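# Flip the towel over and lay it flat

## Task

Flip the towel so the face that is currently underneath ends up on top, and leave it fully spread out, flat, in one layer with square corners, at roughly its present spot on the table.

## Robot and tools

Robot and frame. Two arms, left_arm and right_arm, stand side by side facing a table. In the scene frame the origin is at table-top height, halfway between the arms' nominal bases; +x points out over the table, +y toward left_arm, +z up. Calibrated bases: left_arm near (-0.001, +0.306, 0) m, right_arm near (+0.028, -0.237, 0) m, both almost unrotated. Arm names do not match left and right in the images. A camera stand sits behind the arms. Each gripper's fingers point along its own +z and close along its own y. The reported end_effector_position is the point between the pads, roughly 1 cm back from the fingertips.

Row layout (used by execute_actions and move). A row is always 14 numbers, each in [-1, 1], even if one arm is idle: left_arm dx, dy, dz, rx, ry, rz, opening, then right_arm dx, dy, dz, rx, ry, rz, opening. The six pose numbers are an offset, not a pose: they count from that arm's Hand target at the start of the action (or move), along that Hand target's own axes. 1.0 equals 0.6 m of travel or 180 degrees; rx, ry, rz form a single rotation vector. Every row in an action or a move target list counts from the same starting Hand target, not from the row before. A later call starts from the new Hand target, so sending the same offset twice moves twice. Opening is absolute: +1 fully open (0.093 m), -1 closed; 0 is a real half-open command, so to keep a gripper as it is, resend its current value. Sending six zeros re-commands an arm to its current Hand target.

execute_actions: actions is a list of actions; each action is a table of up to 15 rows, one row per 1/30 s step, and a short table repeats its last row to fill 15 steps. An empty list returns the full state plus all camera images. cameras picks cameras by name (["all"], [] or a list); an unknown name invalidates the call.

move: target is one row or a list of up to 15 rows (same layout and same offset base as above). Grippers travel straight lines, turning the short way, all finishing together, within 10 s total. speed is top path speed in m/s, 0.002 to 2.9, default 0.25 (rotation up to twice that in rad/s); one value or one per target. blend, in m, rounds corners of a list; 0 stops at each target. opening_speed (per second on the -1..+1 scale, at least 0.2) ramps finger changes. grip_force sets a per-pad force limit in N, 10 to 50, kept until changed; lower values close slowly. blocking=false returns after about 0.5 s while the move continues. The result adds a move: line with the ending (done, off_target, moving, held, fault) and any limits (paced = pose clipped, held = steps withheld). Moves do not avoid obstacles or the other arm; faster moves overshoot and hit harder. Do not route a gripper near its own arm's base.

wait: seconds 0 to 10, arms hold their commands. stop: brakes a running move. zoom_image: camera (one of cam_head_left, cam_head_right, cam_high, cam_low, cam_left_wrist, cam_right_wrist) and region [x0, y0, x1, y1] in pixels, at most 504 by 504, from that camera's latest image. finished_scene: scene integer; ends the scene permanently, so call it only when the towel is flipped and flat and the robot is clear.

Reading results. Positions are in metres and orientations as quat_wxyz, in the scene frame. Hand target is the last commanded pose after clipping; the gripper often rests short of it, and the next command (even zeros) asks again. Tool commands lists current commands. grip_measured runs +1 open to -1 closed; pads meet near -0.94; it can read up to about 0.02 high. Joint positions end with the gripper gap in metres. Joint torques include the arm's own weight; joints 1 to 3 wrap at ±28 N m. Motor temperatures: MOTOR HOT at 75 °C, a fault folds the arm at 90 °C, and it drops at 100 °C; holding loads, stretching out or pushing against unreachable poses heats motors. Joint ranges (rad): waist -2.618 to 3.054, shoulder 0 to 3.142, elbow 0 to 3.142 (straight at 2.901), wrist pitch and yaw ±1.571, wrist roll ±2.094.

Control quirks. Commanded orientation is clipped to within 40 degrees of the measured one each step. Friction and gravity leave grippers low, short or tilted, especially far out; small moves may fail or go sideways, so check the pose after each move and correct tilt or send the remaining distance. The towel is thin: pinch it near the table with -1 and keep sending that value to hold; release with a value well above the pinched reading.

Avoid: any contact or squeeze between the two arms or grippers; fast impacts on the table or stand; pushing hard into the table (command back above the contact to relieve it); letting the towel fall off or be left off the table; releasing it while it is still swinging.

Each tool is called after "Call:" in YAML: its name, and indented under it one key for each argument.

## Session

Success. Scene 3.

Call:
execute_actions:
  actions: []
  cameras: ["cam_high","cam_low","cam_head_left"]

Scene clock: 0.00 s.
left_arm: end_effector_position=(+0.3773, +0.3281, +0.0933) grip_measured=+1.000 end_effector_quat_wxyz=(+0.585, -0.066, +0.805, +0.068) | right_arm: end_effector_position=(+0.4193, -0.2267, +0.0909) grip_measured=+1.000 end_effector_quat_wxyz=(+0.571, +0.011, +0.820, -0.032)
Joint positions: left_arm=[-0.04 1.533 0.315 0.899 -0.228 -0.041 0.093] | right_arm=[0.094 1.55 0.379 0.814 0.15 0.013 0.093]
Joint velocities: within noise
Joint torques (N m): no reading
Motor temperatures (°C): left_arm=[29 38 41 32 24 28 27] | right_arm=[28 43 44 32 24 26 27]
Heat: left arm: 41 °C; right arm: 44 °C.
Hand target: left_arm +0.3805, +0.3280, +0.1010; +0.595, -0.068, +0.798, +0.067 | right_arm +0.4241, -0.2263, +0.1030; +0.587, +0.013, +0.809, -0.030
Tool commands: left_gripper/opening=+1.0 right_gripper/opening=+1.0
Images, in order (width x height): cam_head_left 504x504, cam_high 504x504, cam_low 504x504.

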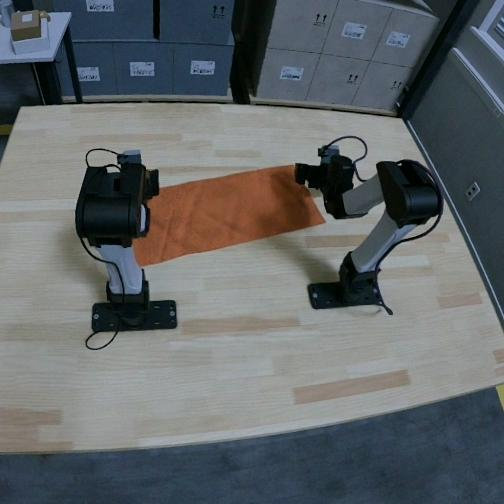

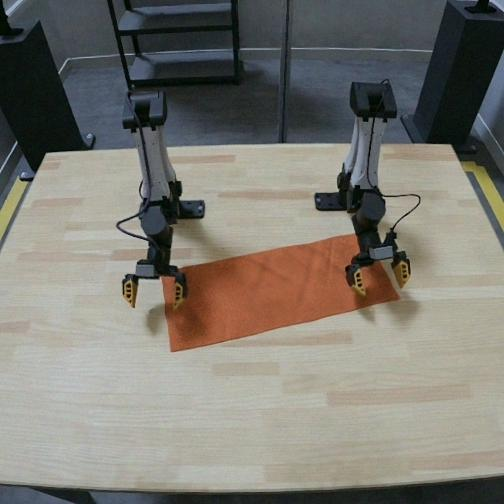

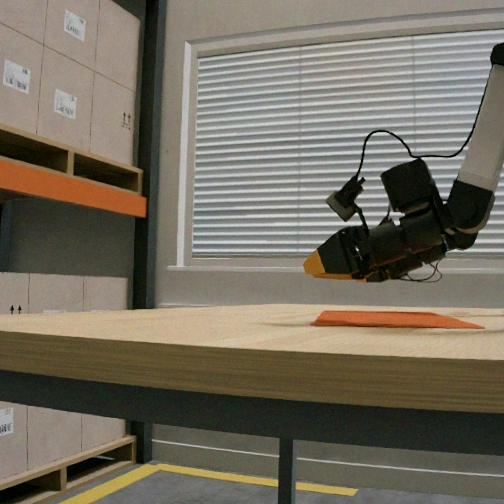

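Call:
zoom_image:
  camera: "cam_high"
  region: [110, 210, 430, 370]

Call:
zoom_image:
  camera: "cam_head_left"
  region: [70, 140, 370, 300]

Scaled by 1.575 from the camera's 504x504 image, which has a finer 720x720 frame.

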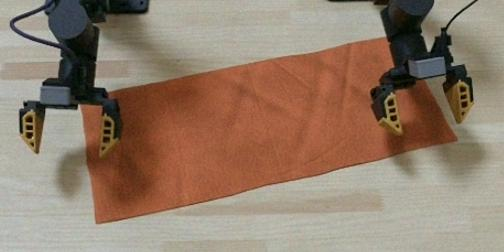

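Scaled by 1.680 from the camera's 504x504 image, which has a finer 720x720 frame.

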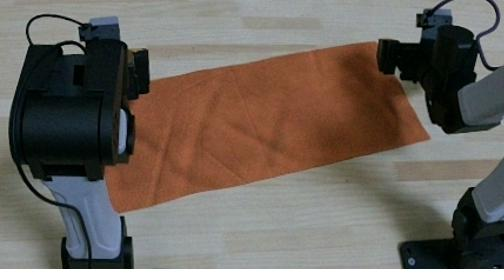

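Call:
move:
  target: [0.095,-0.111,-0.326,0.3093,0.3184,0.402,-0.03,0.074,0.105,-0.2385,0.243,0.3492,0.351,-0.03]
  speed: 0.55
  cameras: ["cam_high","cam_left_wrist","cam_right_wrist"]

Scene clock: 13.00 s.
left_arm: end_effector_position=(+0.1901, +0.2248, +0.0952) grip_measured=-0.028 end_effector_quat_wxyz=(+0.000, +0.606, +0.795, -0.005) | right_arm: end_effector_position=(+0.2723, -0.1570, +0.0961) grip_measured=-0.027 end_effector_quat_wxyz=(+0.003, +0.603, +0.797, -0.007)
Joint positions: left_arm=[-0.391 1.333 0.964 -1.204 0.01 0.91 0.044] | right_arm=[0.329 1.532 1.138 -1.186 0.013 1.621 0.044]
Joint torques (N m): left_arm=[-0.46 -3.02 7.15 0.25 -0.07 0.2] | right_arm=[-0.9 -4.77 8.96 0.15 -0.06 0.21]
Motor temperatures (°C): left_arm=[29 39 42 35 24 28 27] | right_arm=[28 43 46 37 24 26 26]
Heat: left arm: 42 °C; right arm: 46 °C.
Hand target: left_arm +0.1929, +0.2243, +0.1000; +0.000, +0.613, +0.790, +0.000 | right_arm +0.2781, -0.1549, +0.1029; +0.000, +0.612, +0.791, +0.000
Off the commanded pose: left_arm 0.006 m, 1 deg | right_arm 0.009 m, 2 deg.
move: done
camera_calibration:
cam_left_wrist: T_world_to_cam=[[-0.966408, -0.256846, 0.00920427, 0.242238], [-0.231817, 0.88658, 0.400295, -0.152274], [-0.110975, 0.384715, -0.91634, 0.110088], [0, 0, 0, 1]] pos_world=[0.211018, 0.154868, 0.159603]
cam_right_wrist: T_world_to_cam=[[-0.960634, -0.277815, 0.000550186, 0.219202], [-0.251967, 0.872087, 0.419497, 0.20316], [-0.117022, 0.402845, -0.907757, 0.264153], [0, 0, 0, 1]] pos_world=[0.292675, -0.222688, 0.154441]
Images, in order (width x height): cam_high 504x504, cam_left_wrist 896x504, cam_right_wrist 896x504.

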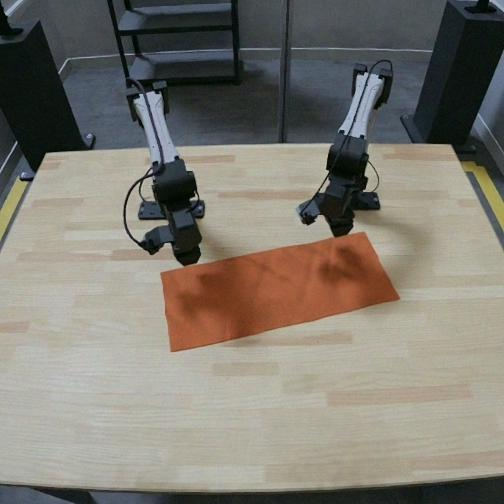

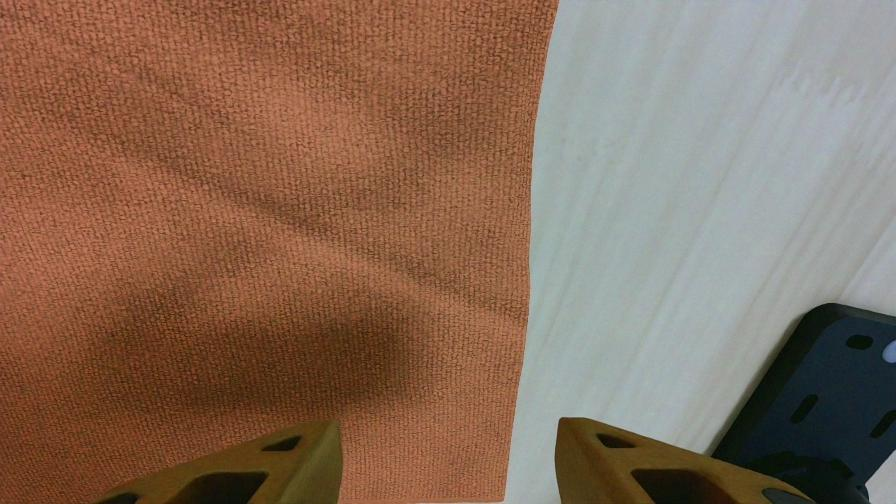

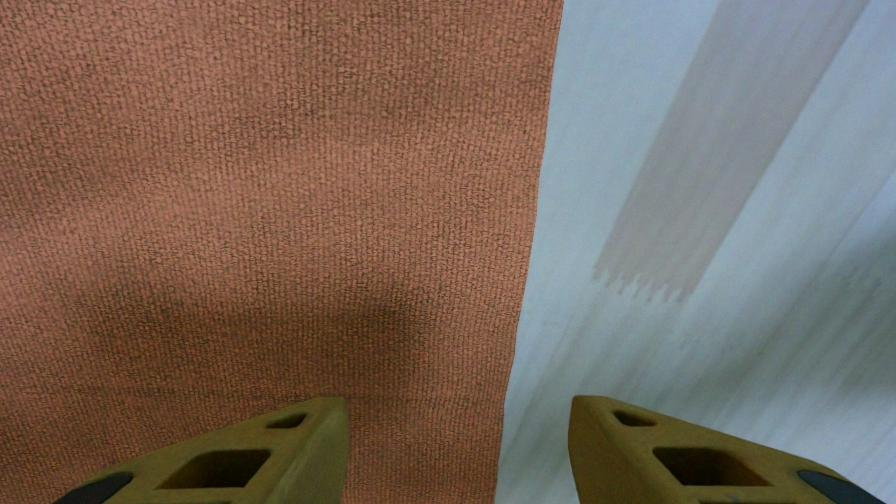

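Call:
move:
  target:
    - [0.033,-0.010,0.09,0,0,0,-0.03,0,0.012,0.1,0,0,0,-0.03]
    - [0.033,-0.010,0.160,0,0,0,-0.03,0,0.012,0.178,0,0,0,-0.03]
    - [0.033,-0.010,0.160,0,0,0,-1,0,0.012,0.178,0,0,0,-1]
  speed: [0.2,0.12,0.1]
  blend: [0.02,0,0]
  opening_speed: 1.5
  cameras: ["cam_left_wrist","cam_right_wrist"]

Scene clock: 20.67 s.
left_arm: end_effector_position=(+0.1838, +0.2454, +0.0136) grip_measured=-0.989 end_effector_quat_wxyz=(-0.001, +0.609, +0.793, +0.013) | right_arm: end_effector_position=(+0.2896, -0.1515, +0.0163) grip_measured=-0.979 end_effector_quat_wxyz=(+0.012, +0.604, +0.797, +0.007)
Joint positions: left_arm=[-0.336 1.376 0.655 -0.843 -0.025 0.972 0] | right_arm=[0.327 1.67 0.944 -0.821 0.012 1.621 0]
Joint torques (N m): left_arm=[0.18 -1.42 3.07 0.69 0.32 0.22] | right_arm=[-0.88 -2.86 1.91 0.98 -0.06 0.19]
Heat: left arm: 43 °C; right arm: 46 °C.
Hand target: left_arm +0.1820, +0.2420, +0.0039; +0.000, +0.613, +0.790, +0.000 | right_arm +0.2851, -0.1532, -0.0039; +0.000, +0.612, +0.791, +0.000
Off the commanded pose: left_arm 0.010 m, 2 deg | right_arm 0.021 m, 2 deg.
move: off_target (right_arm); target 3's new opening was sent with right_arm's hand 0.022 m and 2 deg from that target
camera_calibration:
cam_left_wrist: T_world_to_cam=[[-0.968338, -0.248977, -0.0182358, 0.240903], [-0.233185, 0.875993, 0.42221, -0.136714], [-0.0891461, 0.413094, -0.906315, 0.0155635], [0, 0, 0, 1]] pos_world=[0.202784, 0.17331, 0.0762203]
cam_right_wrist: T_world_to_cam=[[-0.960752, -0.275445, -0.0329342, 0.238401], [-0.263225, 0.867713, 0.421647, 0.23882], [-0.0875631, 0.413767, -0.906162, 0.184621], [0, 0, 0, 1]] pos_world=[0.308074, -0.217951, 0.0744507]
Images, in order (width x height): cam_left_wrist 896x504, cam_right_wrist 896x504.

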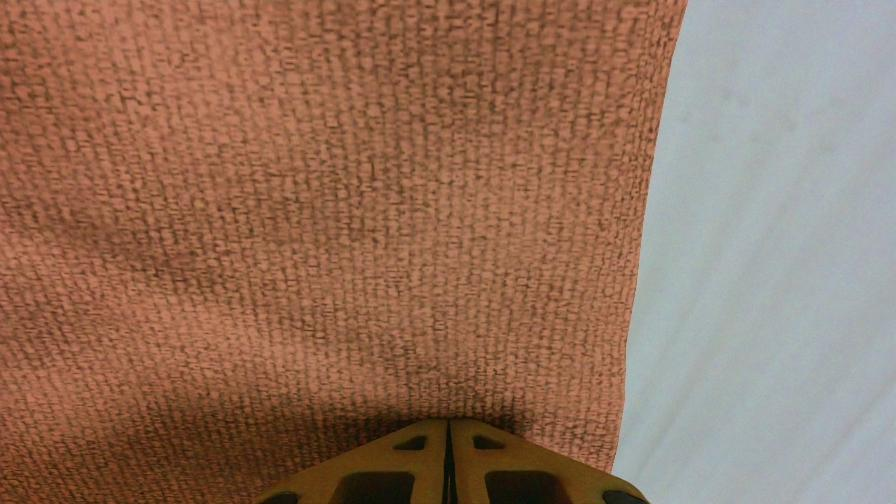

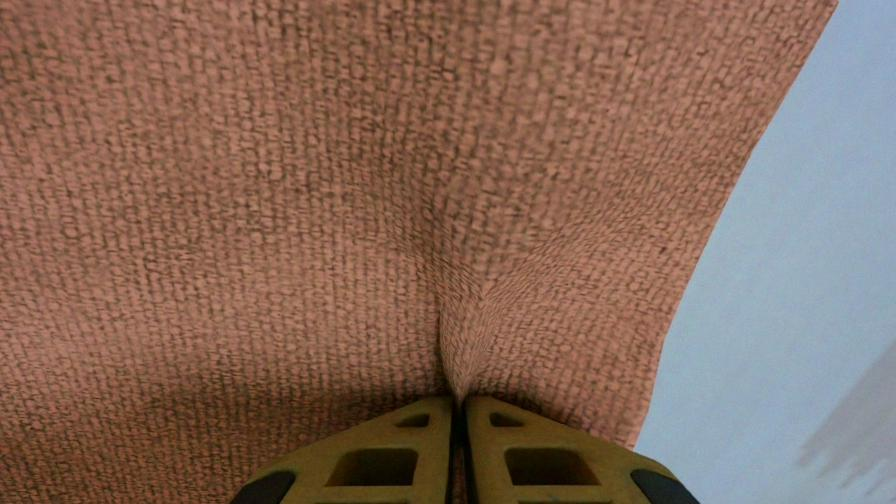

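Call:
move:
  target:
    - [0,-0.013,-0.01,0,0,0,-0.03,0,0,0,0,0,0,-1]
    - [0,-0.013,0.025,0,0,0,-0.03,0,0,0,0,0,0,-1]
    - [0,-0.013,0.025,0,0,0,-1,0,0,0,0,0,0,-1]
  speed: 0.1
  opening_speed: 1.5
  cameras: ["cam_left_wrist"]

Scene clock: 24.20 s.
left_arm: end_effector_position=(+0.1848, +0.2446, +0.0109) grip_measured=-0.983 end_effector_quat_wxyz=(+0.011, +0.613, +0.790, +0.025) | right_arm: end_effector_position=(+0.2896, -0.1515, +0.0163) grip_measured=-0.979 end_effector_quat_wxyz=(+0.012, +0.604, +0.797, +0.007)
Joint positions: left_arm=[-0.352 1.357 0.628 -0.805 -0.042 0.967 0] | right_arm=[0.327 1.67 0.944 -0.821 0.012 1.621 0]
Joint torques (N m): left_arm=[-0.2 0.53 0.85 0.92 0.5 0.03] | right_arm=[-0.88 -2.89 1.91 0.97 -0.06 0.19]
Heat: left arm: 43 °C; right arm: 46 °C.
Hand target: left_arm +0.1745, +0.2400, -0.0110; +0.000, +0.613, +0.790, +0.000 | right_arm +0.2851, -0.1532, -0.0039; +0.000, +0.612, +0.791, +0.000
Off the commanded pose: left_arm 0.025 m, 3 deg | right_arm 0.021 m, 2 deg.
move: off_target (left_arm, right_arm); target 3's new opening was sent with left_arm's hand 0.023 m and 1 deg from that target
camera_calibration:
cam_left_wrist: T_world_to_cam=[[-0.969648, -0.238869, -0.0521884, 0.23988], [-0.238396, 0.876228, 0.418799, -0.133754], [-0.0543093, 0.418529, -0.906578, 0.00574764], [0, 0, 0, 1]] pos_world=[0.201025, 0.172094, 0.0737458]
Images, in order (width x height): cam_left_wrist 896x504.

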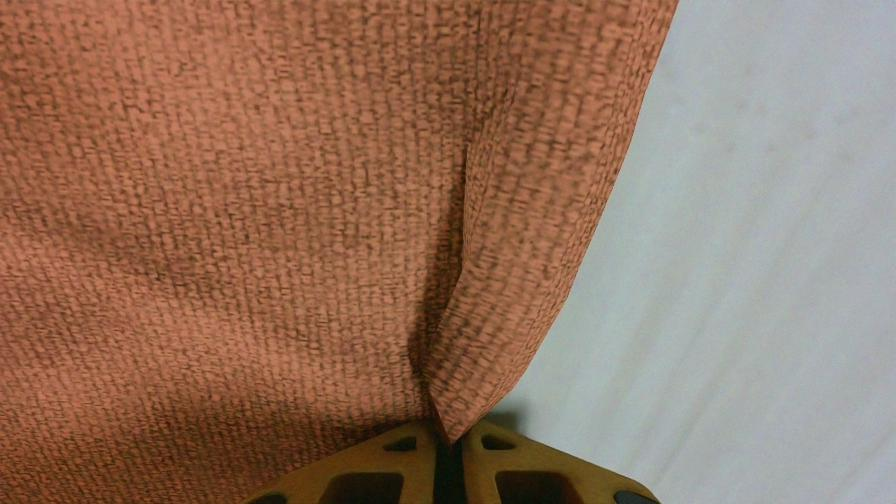

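Call:
move:
  target:
    - [0.007,0.003,-0.402,0,0,0,-1,0.011,-0.023,-0.4065,0,0,0,-1]
  speed: 0.2
  cameras: ["cam_high","cam_low","cam_head_left"]

Scene clock: 27.83 s.
left_arm: end_effector_position=(+0.1768, +0.2440, +0.2259) grip_measured=-0.983 end_effector_quat_wxyz=(+0.114, +0.606, +0.786, +0.042) | right_arm: end_effector_position=(+0.2713, -0.1521, +0.2281) grip_measured=-0.979 end_effector_quat_wxyz=(+0.039, +0.607, +0.792, +0.055)
Joint positions: left_arm=[-0.34 1.113 1.328 -1.543 -0.009 0.973 0] | right_arm=[0.344 1.459 1.594 -1.572 0.006 1.648 0]
Joint torques (N m): left_arm=[0.53 -1.54 6.32 0.62 0.12 0.19] | right_arm=[0.18 -6.24 8.31 0.49 0.01 0.18]
Heat: left arm: 43 °C; right arm: 46 °C.
Hand target: left_arm +0.1754, +0.2445, +0.2302; +0.000, +0.613, +0.790, +0.000 | right_arm +0.2700, -0.1500, +0.2400; +0.000, +0.612, +0.791, -0.001
Off the commanded pose: left_arm 0.005 m, 14 deg | right_arm 0.012 m, 8 deg.
joint sent to its limit (left arm) — joint 4 (wrist pitch), lower limit. The joint targets are off in orientation, not in position.
joint sent to its limit (right arm) — joint 4 (wrist pitch), lower limit. The joint targets are off in orientation, not in position.
move: off_target (left_arm, right_arm)
Images, in order (width x height): cam_head_left 504x504, cam_high 504x504, cam_low 504x504.

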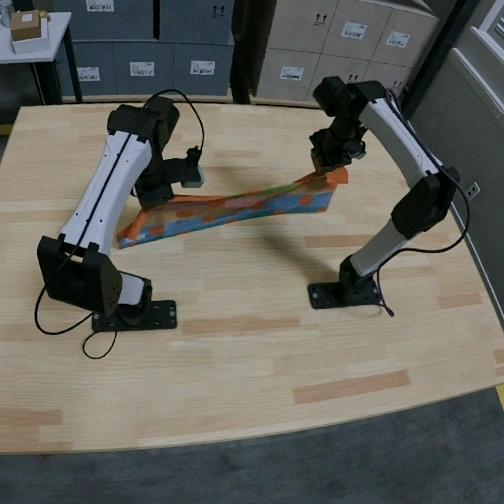

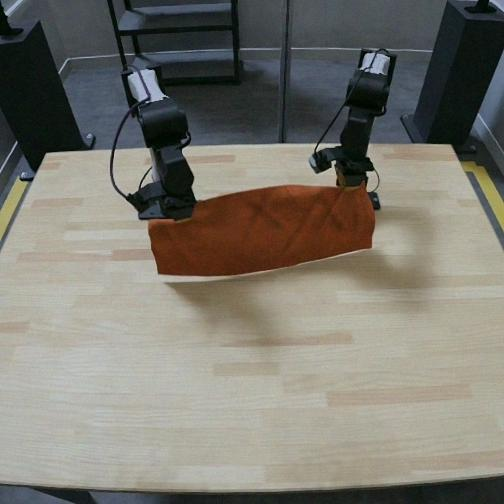

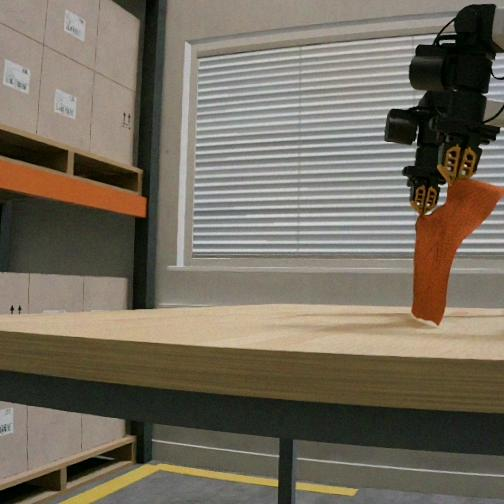

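Call:
move:
  target:
    - [0,0.1,0.042,0,0,0,-1,0,0.1,0.055,0,0,0,-1]
    - [0,0.2,0.108,0,0,0,-1,0,0.2,0.12,0,0,0,-1]
    - [0,0.267,0.192,0,0,0,-1,0,0.272,0.2,0,0,0,-1]
    - [0,0.305,0.242,0,0,0,-1,0,0.315,0.247,0,0,0,-1]
  speed: 0.14
  blend: [0.02,0.02,0.02,0]
  cameras: ["cam_high","cam_low","cam_left_wrist","cam_right_wrist"]

Scene clock: 32.90 s.
left_arm: end_effector_position=(+0.3477, +0.2883, +0.0864) grip_measured=-0.983 end_effector_quat_wxyz=(-0.006, +0.610, +0.792, -0.005) | right_arm: end_effector_position=(+0.4405, -0.1041, +0.0868) grip_measured=-0.979 end_effector_quat_wxyz=(-0.010, +0.615, +0.788, -0.019)
Joint positions: left_arm=[-0.048 1.891 1.51 -1.206 0.001 1.263 0] | right_arm=[0.317 2.28 2.1 -1.434 0.005 1.638 0]
Joint torques (N m): left_arm=[0.36 -7.43 5.19 0.45 0.02 0.21] | right_arm=[-0.91 -10.8 8.94 0.4 0.02 -0.07]
Heat: left arm: 43 °C; right arm: 46 °C.
Hand target: left_arm +0.3525, +0.2902, +0.0849; +0.000, +0.612, +0.790, +0.000 | right_arm +0.4530, -0.1029, +0.0917; +0.000, +0.612, +0.791, -0.001
Off the commanded pose: left_arm 0.005 m, 1 deg | right_arm 0.013 m, 2 deg.
move: off_target (right_arm); blend cut to 0.0191 m at target 3
camera_calibration:
cam_left_wrist: T_world_to_cam=[[-0.968896, -0.24692, 0.016449, 0.408345], [-0.218742, 0.885619, 0.409671, -0.173627], [-0.115723, 0.393331, -0.912085, 0.0939409], [0, 0, 0, 1]] pos_world=[0.368535, 0.217646, 0.150095]
cam_right_wrist: T_world_to_cam=[[-0.967627, -0.249989, 0.0346832, 0.398571], [-0.212191, 0.880215, 0.424496, 0.186253], [-0.136648, 0.403395, -0.904765, 0.262523], [0, 0, 0, 1]] pos_world=[0.461063, -0.170205, 0.144634]
Images, in order (width x height): cam_high 504x504, cam_low 504x504, cam_left_wrist 896x504, cam_right_wrist 896x504.

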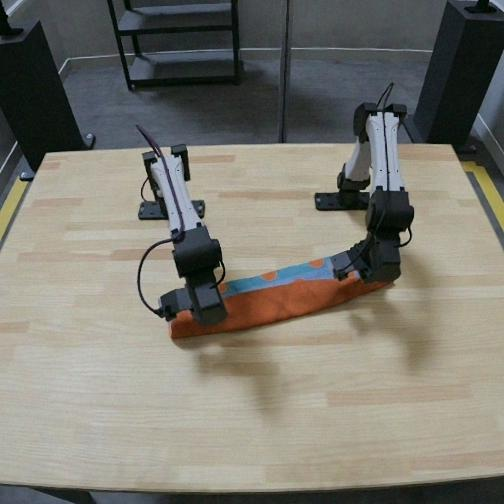

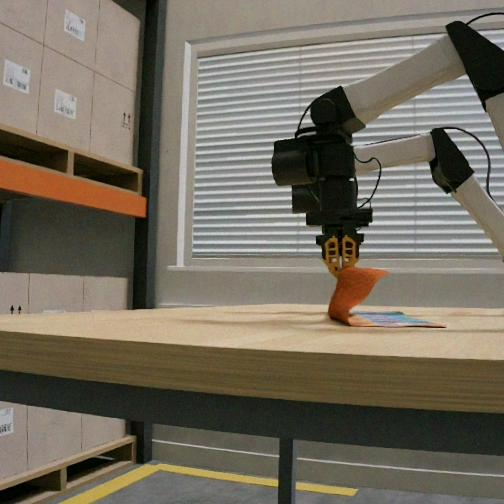

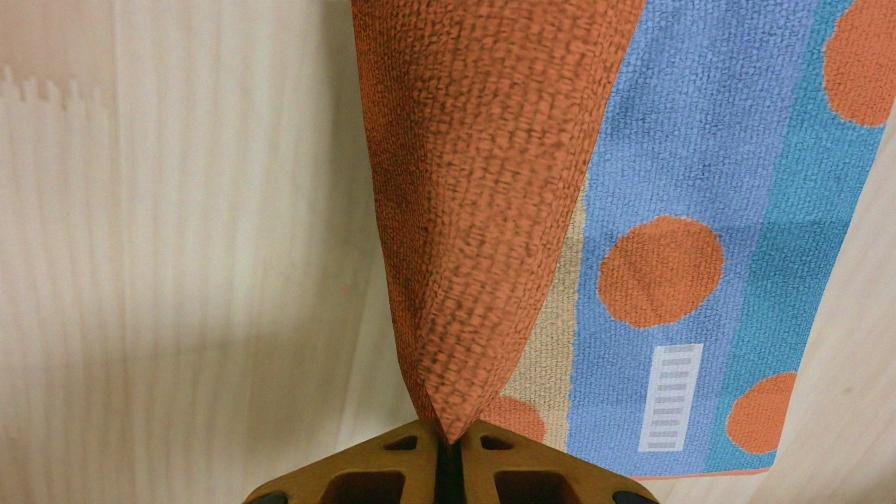

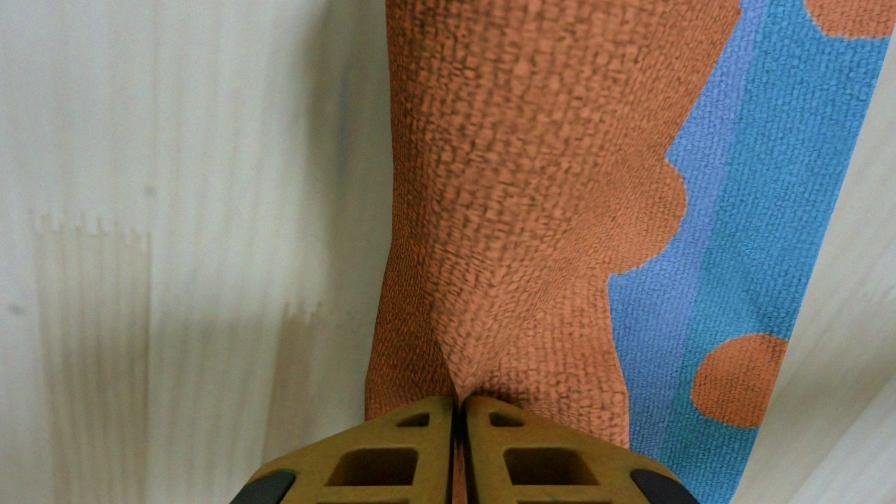

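Call:
move:
  target:
    - [0,0.04,0.0,0,0,0,-1,0,0.07,0,0,0,0,-1]
    - [0,0.04,0,0,0,0,-0.25,0,0.07,0,0,0,0,-0.25]
    - [0,0.03,-0.09,0,0,0,-0.25,0,0.06,-0.08,0,0,0,-0.25]
  speed: [0.12,0.12,0.2]
  opening_speed: 1.5
  cameras: ["cam_high","cam_low","cam_left_wrist","cam_right_wrist"]

Scene clock: 38.47 s.
left_arm: end_effector_position=(+0.3691, +0.2940, +0.1279) grip_measured=-0.252 end_effector_quat_wxyz=(-0.008, +0.611, +0.792, -0.007) | right_arm: end_effector_position=(+0.4907, -0.0904, +0.1146) grip_measured=-0.253 end_effector_quat_wxyz=(+0.024, +0.615, +0.788, +0.031)
Joint positions: left_arm=[-0.029 1.974 1.788 -1.407 0.001 1.283 0.033] | right_arm=[0.312 2.471 2.548 -1.571 0.005 1.634 0.033]
Joint torques (N m): left_arm=[0.12 -9.72 6.89 0.11 0.03 0.15] | right_arm=[-0.83 -17.31 5.87 0.34 0.01 -0.07]
Heat: left arm: 43 °C; right arm: 47 °C.
Hand target: left_arm +0.3699, +0.2948, +0.1389; +0.000, +0.612, +0.790, +0.000 | right_arm +0.4879, -0.0938, +0.1396; +0.000, +0.612, +0.791, -0.001
Off the commanded pose: left_arm 0.011 m, 1 deg | right_arm 0.025 m, 4 deg.
joint sent to its limit (right arm) — joint 4 (wrist pitch), lower limit. The joint targets are off in orientation, not in position.
move: off_target (left_arm, right_arm)
camera_calibration:
cam_left_wrist: T_world_to_cam=[[-0.969158, -0.245454, 0.0220143, 0.42872], [-0.215057, 0.885984, 0.410831, -0.192606], [-0.120345, 0.393426, -0.911446, 0.133524], [0, 0, 0, 1]] pos_world=[0.390145, 0.223345, 0.19139]
cam_right_wrist: T_world_to_cam=[[-0.964804, -0.248683, -0.0855004, 0.462032], [-0.260906, 0.864557, 0.429498, 0.194881], [-0.0328892, 0.436689, -0.899011, 0.240452], [0, 0, 0, 1]] pos_world=[0.504524, -0.158589, 0.171972]
Images, in order (width x height): cam_high 504x504, cam_low 504x504, cam_left_wrist 896x504, cam_right_wrist 896x504.

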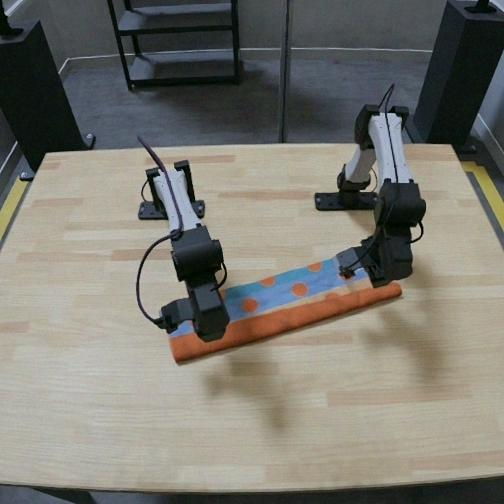

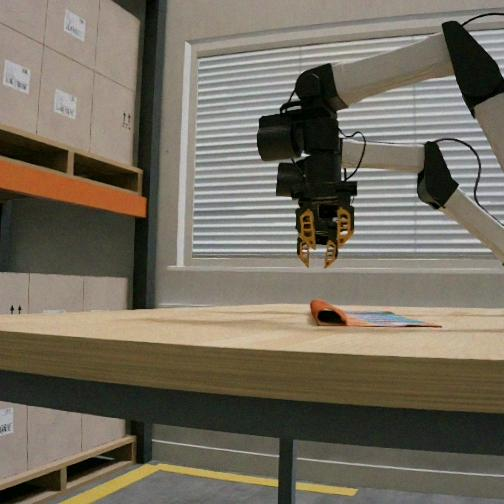

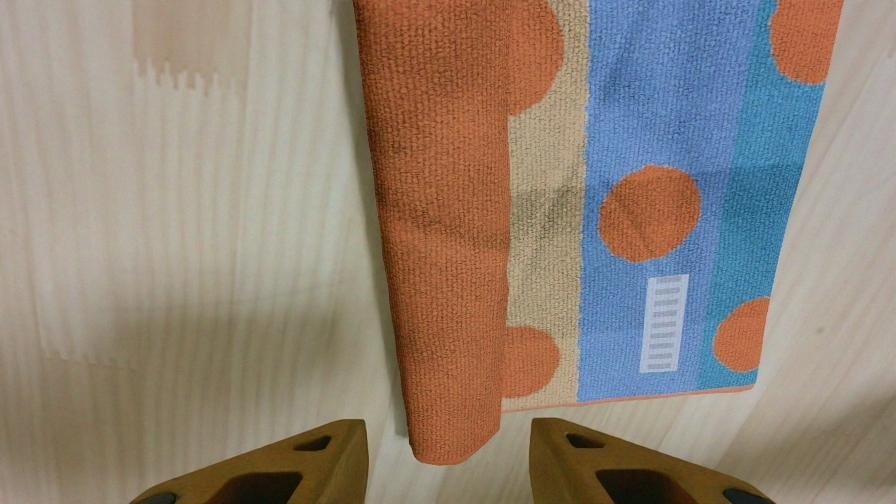

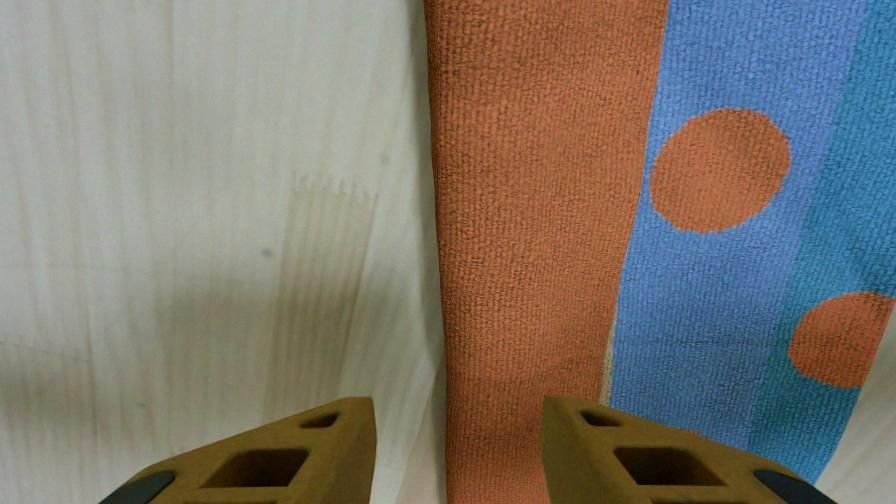

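Call:
move:
  target: [0.033,-0.095,0.107,0,0,-0.51,1,0.029,-0.12,0.1,0,0,-0.51,1]
  speed: 0.55
  cameras: ["cam_high","cam_low","cam_left_wrist","cam_right_wrist"]

Scene clock: 43.60 s.
left_arm: end_effector_position=(+0.3052, +0.2993, +0.0670) grip_measured=+1.000 end_effector_quat_wxyz=(-0.023, -0.136, +0.990, +0.002) | right_arm: end_effector_position=(+0.4099, -0.0981, +0.0615) grip_measured=+1.000 end_effector_quat_wxyz=(-0.031, -0.133, +0.991, -0.009)
Joint positions: left_arm=[-0.017 1.773 1.281 -1.124 0.003 -0.291 0.093] | right_arm=[0.355 2.181 1.835 -1.291 0.005 0.084 0.093]
Joint torques (N m): left_arm=[-0.02 -9.37 4.77 0.41 -0.08 -0.04] | right_arm=[-0.14 -15.86 4.82 0.49 -0.04 -0.08]
Motor temperatures (°C): left_arm=[28 39 44 32 24 28 27] | right_arm=[28 50 47 33 24 26 27]
Heat: left arm: 44 °C; right arm: 50 °C.
Hand target: left_arm +0.3098, +0.2997, +0.0747; +0.000, -0.141, +0.990, +0.000 | right_arm +0.4137, -0.0951, +0.0797; +0.000, -0.142, +0.990, -0.001
Off the commanded pose: left_arm 0.009 m, 3 deg | right_arm 0.019 m, 4 deg.
move: off_target (left_arm, right_arm)
camera_calibration:
cam_left_wrist: T_world_to_cam=[[0.259894, -0.965601, -0.00835546, 0.211888], [-0.862842, -0.236104, 0.446944, 0.345174], [-0.433542, -0.108949, -0.894523, 0.313139], [0, 0, 0, 1]] pos_world=[0.378522, 0.320212, 0.127607]
cam_right_wrist: T_world_to_cam=[[0.270521, -0.962713, 0.00146065, -0.204129], [-0.839954, -0.235284, 0.488999, 0.329111], [-0.470422, -0.133511, -0.872283, 0.315236], [0, 0, 0, 1]] pos_world=[0.479953, -0.0769955, 0.114338]
Images, in order (width x height): cam_high 504x504, cam_low 504x504, cam_left_wrist 896x504, cam_right_wrist 896x504.

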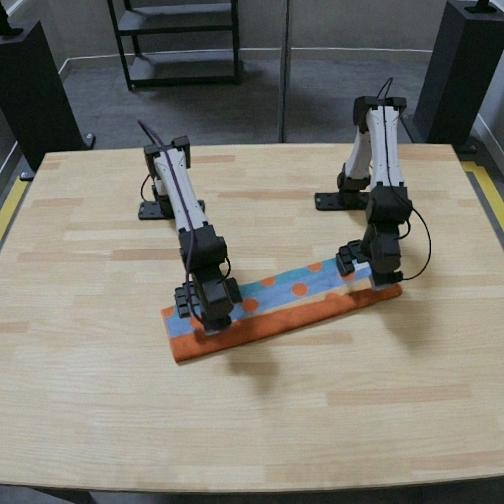

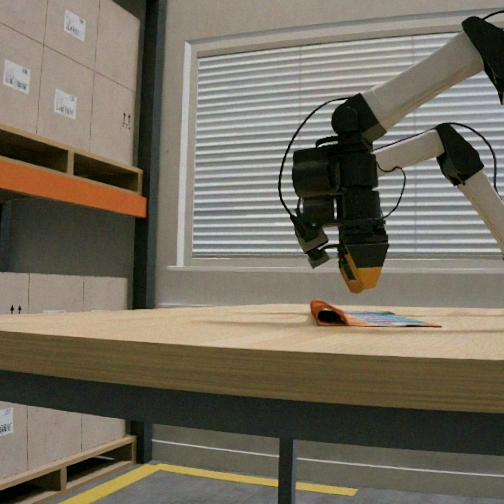

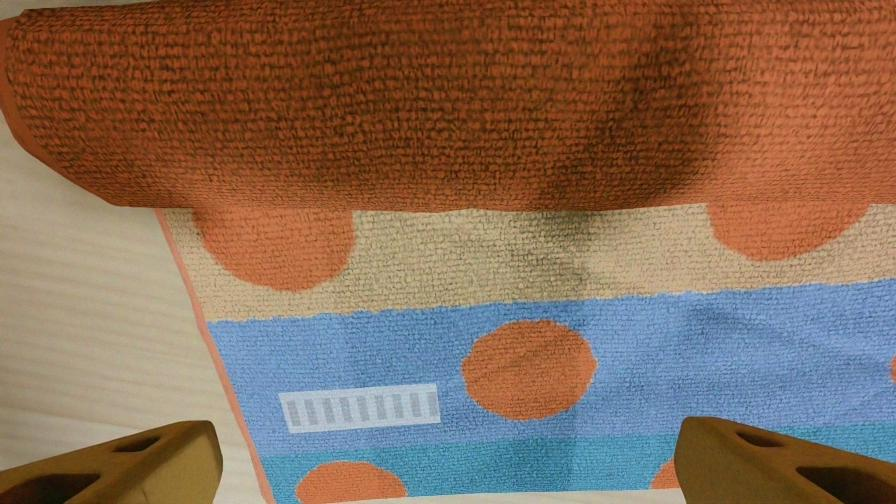

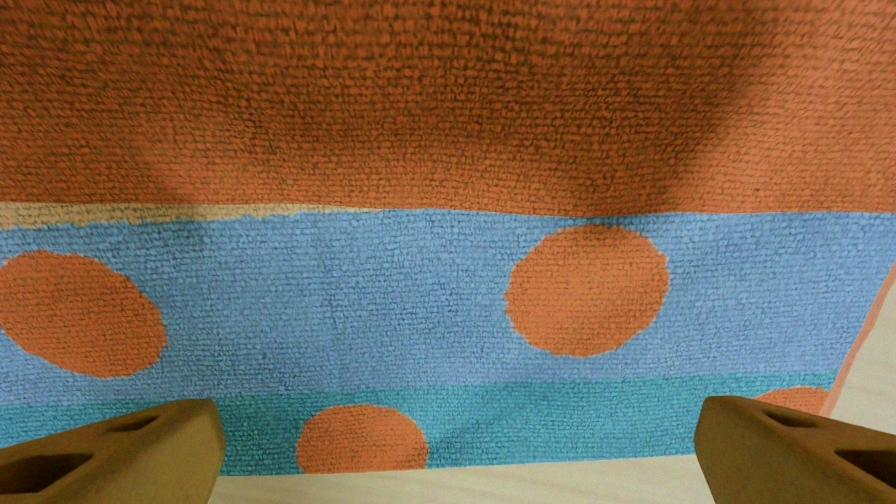

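Call:
move:
  target:
    - [-0.017,0,0.097,0,0,0,1,-0.012,0,0.085,0,0,0,1]
    - [-0.09,0,0.09,0,0,0,1,-0.085,0,0.076,0,0,0,1]
    - [-0.14,0,0.045,0,0,0,1,-0.135,0,0.04,0,0,0,1]
    - [-0.19,0,0.025,0,0,0,1,-0.185,0,0.02,0,0,0,1]
    - [-0.24,0,0.05,0,0,0,1,-0.235,0,0.04,0,0,0,1]
  speed: [0.15,0.12,0.15,0.15,0.15]
  blend: [0,0.015,0.015,0.015,0]
  cameras: ["cam_high","cam_low","cam_left_wrist","cam_right_wrist"]

Scene clock: 48.70 s.
left_arm: end_effector_position=(+0.4459, +0.3366, +0.0421) grip_measured=+1.000 end_effector_quat_wxyz=(-0.001, -0.144, +0.990, -0.002) | right_arm: end_effector_position=(+0.5372, -0.0565, +0.0497) grip_measured=+1.000 end_effector_quat_wxyz=(+0.071, -0.137, +0.988, +0.012)
Joint positions: left_arm=[0.073 2.306 1.968 -1.233 0.004 -0.219 0.093] | right_arm=[0.346 2.758 2.829 -1.497 0.005 0.066 0.093]
Joint torques (N m): left_arm=[0.39 -10.04 7.17 0.2 -0.11 0.2] | right_arm=[-0.88 -13.18 9.14 0.95 -0.05 -0.07]
Heat: left arm: 44 °C; right arm: 52 °C.
Hand target: left_arm +0.4479, +0.3400, +0.0446; +0.000, -0.141, +0.990, +0.000 | right_arm +0.5491, -0.0555, +0.0557; +0.000, -0.142, +0.990, -0.001
Off the commanded pose: left_arm 0.005 m, 0 deg | right_arm 0.013 m, 8 deg.
elbow stopped short (right arm): the move would have taken joint 3 (elbow) straighter than the controller allows.
move: off_target (right_arm)
camera_calibration:
cam_left_wrist: T_world_to_cam=[[0.276864, -0.960894, 0.00534483, 0.201443], [-0.877804, -0.250652, 0.408207, 0.499746], [-0.390904, -0.117709, -0.912874, 0.340552], [0, 0, 0, 1]] pos_world=[0.516031, 0.358915, 0.105805]
cam_right_wrist: T_world_to_cam=[[0.280453, -0.959791, -0.0121105, -0.202978], [-0.915731, -0.271317, 0.29635, 0.499774], [-0.28772, -0.0720221, -0.955003, 0.279747], [0, 0, 0, 1]] pos_world=[0.595074, -0.0390711, 0.116593]
Images, in order (width x height): cam_high 504x504, cam_low 504x504, cam_left_wrist 896x504, cam_right_wrist 896x504.

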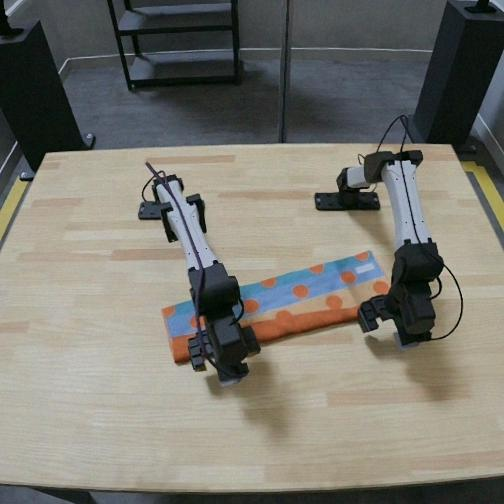

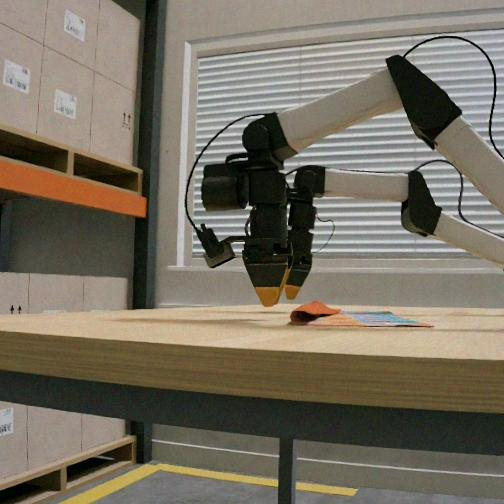

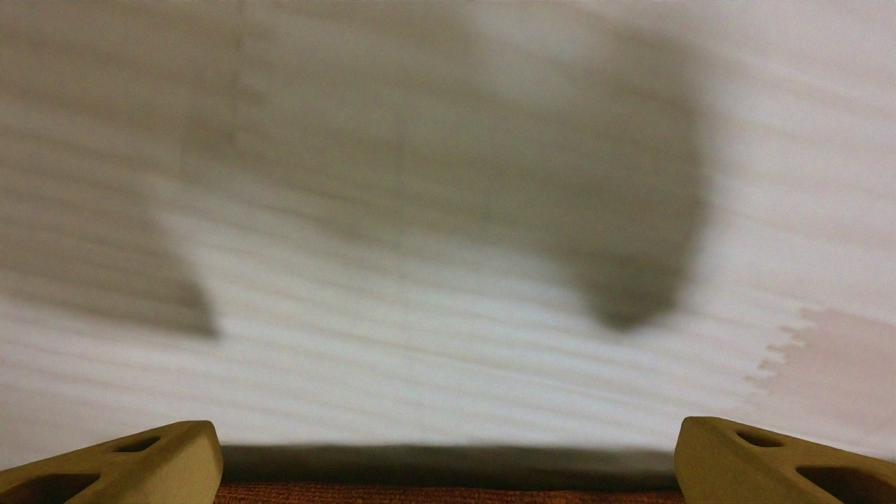

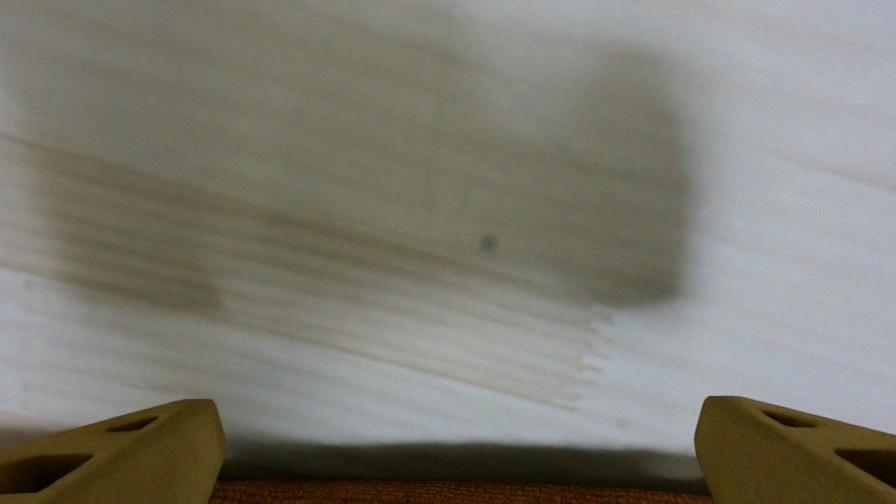

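Call:
zoom_image:
  camera: "cam_high"
  region: [140, 230, 440, 390]

Call:
zoom_image:
  camera: "cam_low"
  region: [240, 280, 460, 350]

Scaled by 1.680 from the camera's 504x504 image, which has a finer 720x720 frame.

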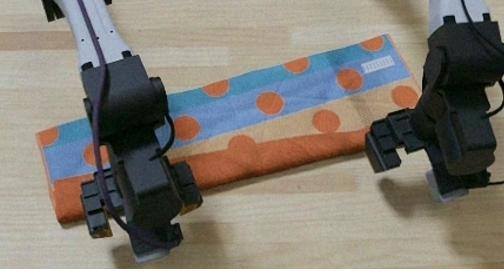

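Scaled by 2.291 from the camera's 504x504 image, which has a finer 720x720 frame.

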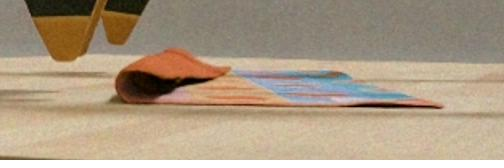

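Call:
move:
  target:
    - [0,0,-0.06,0,0,0,1,0,0,-0.06,0,0,0,1]
    - [0.33,0.004,-0.04,0,0,-0.02,1,0.273,-0.067,-0.04,0,0,-0.02,1]
    - [0.33,0.004,0.088,0,0,-0.02,1,0.273,-0.067,0.093,0,0,-0.02,1]
    - [0.458,0.041,0.088,0,0,-0.02,1,0.506,-0.034,0.093,0,0,-0.02,1]
    - [0.458,0.041,-0.03,0,0,-0.02,1,0.506,-0.034,-0.03,0,0,-0.02,1]
  speed: [0.2,0.3,0.15,0.12,0.2]
  blend: [0.02,0.03,0,0,0]
  cameras: ["cam_high","cam_low","cam_left_wrist","cam_right_wrist"]

Scene clock: 60.07 s.
left_arm: end_effector_position=(+0.1750, +0.2895, +0.0564) grip_measured=+1.000 end_effector_quat_wxyz=(-0.006, -0.169, +0.986, +0.007) | right_arm: end_effector_position=(+0.2573, -0.1639, +0.0618) grip_measured=+1.000 end_effector_quat_wxyz=(-0.018, -0.172, +0.985, -0.002)
Joint positions: left_arm=[-0.1 1.25 0.748 -1.085 -0.011 -0.442 0.093] | right_arm=[0.311 1.525 0.99 -1.073 -0.001 -0.038 0.093]
Joint torques (N m): left_arm=[-0.34 -3.85 6.6 0.18 0.05 -0.03] | right_arm=[0.31 -7.34 8.2 0.2 0 0.13]
Motor temperatures (°C): left_arm=[28 42 44 32 24 27 27] | right_arm=[28 55 48 33 24 26 27]
Heat: left arm: 44 °C; right arm: 55 °C.
Hand target: left_arm +0.1773, +0.2867, +0.0628; +0.000, -0.172, +0.985, +0.000 | right_arm +0.2634, -0.1602, +0.0739; +0.000, -0.173, +0.985, +0.000
Off the commanded pose: left_arm 0.007 m, 1 deg | right_arm 0.014 m, 2 deg.
elbow stopped short (right arm): the move would have taken joint 3 (elbow) straighter than the controller allows.
move: off_target (right_arm)
camera_calibration:
cam_left_wrist: T_world_to_cam=[[0.324301, -0.945831, -0.0152574, 0.219592], [-0.858384, -0.301019, 0.415408, 0.25507], [-0.397499, -0.121621, -0.909507, 0.244228], [0, 0, 0, 1]] pos_world=[0.244814, 0.314181, 0.119519]
cam_right_wrist: T_world_to_cam=[[0.344891, -0.938576, -0.0112357, -0.240535], [-0.829737, -0.310449, 0.463852, 0.171895], [-0.438848, -0.150655, -0.885842, 0.224731], [0, 0, 0, 1]] pos_world=[0.324208, -0.138539, 0.11664]
Images, in order (width x height): cam_high 504x504, cam_low 504x504, cam_left_wrist 896x504, cam_right_wrist 896x504.

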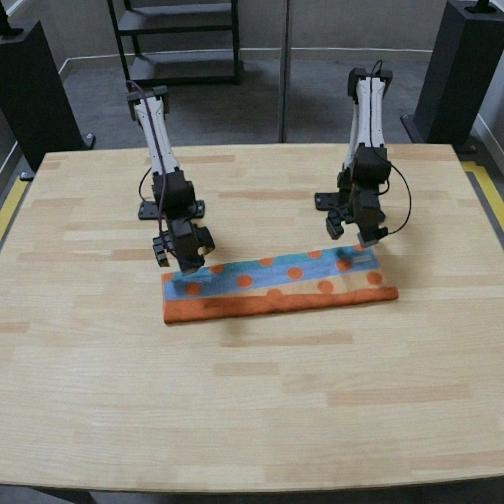

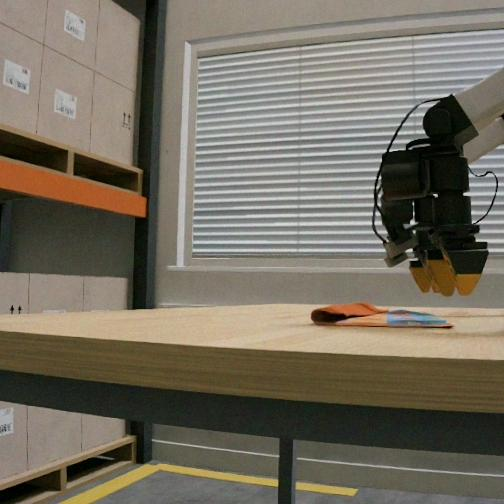

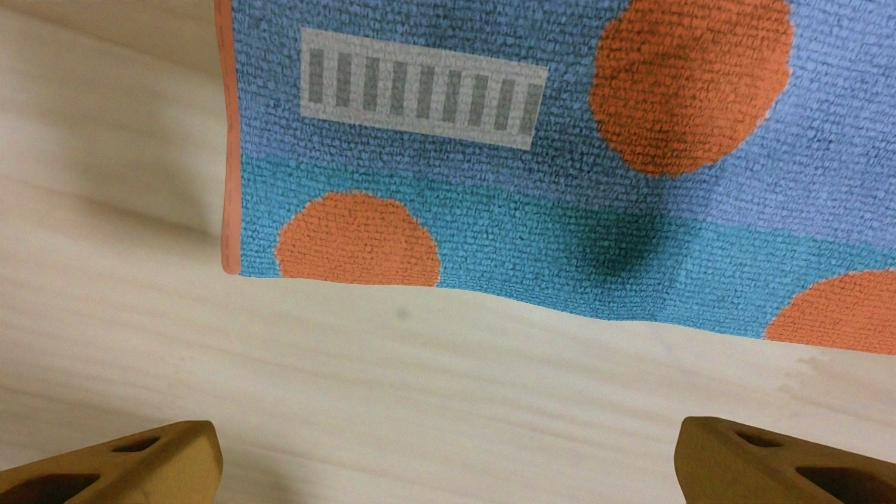

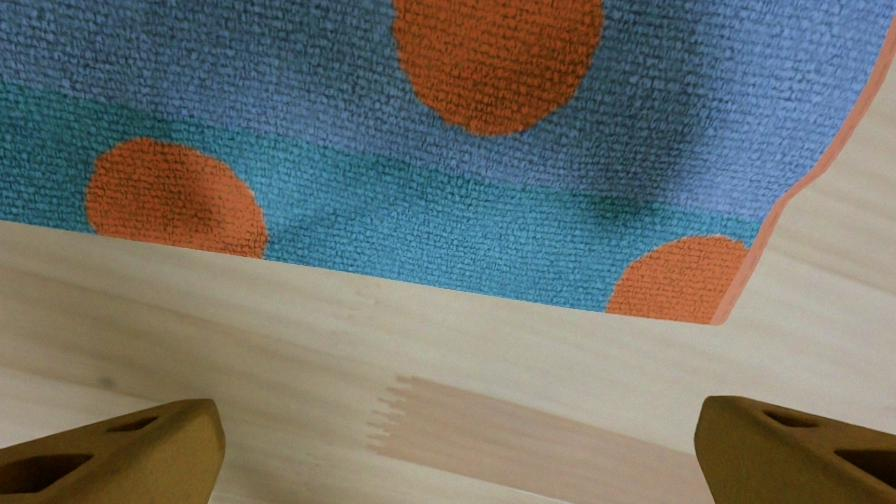

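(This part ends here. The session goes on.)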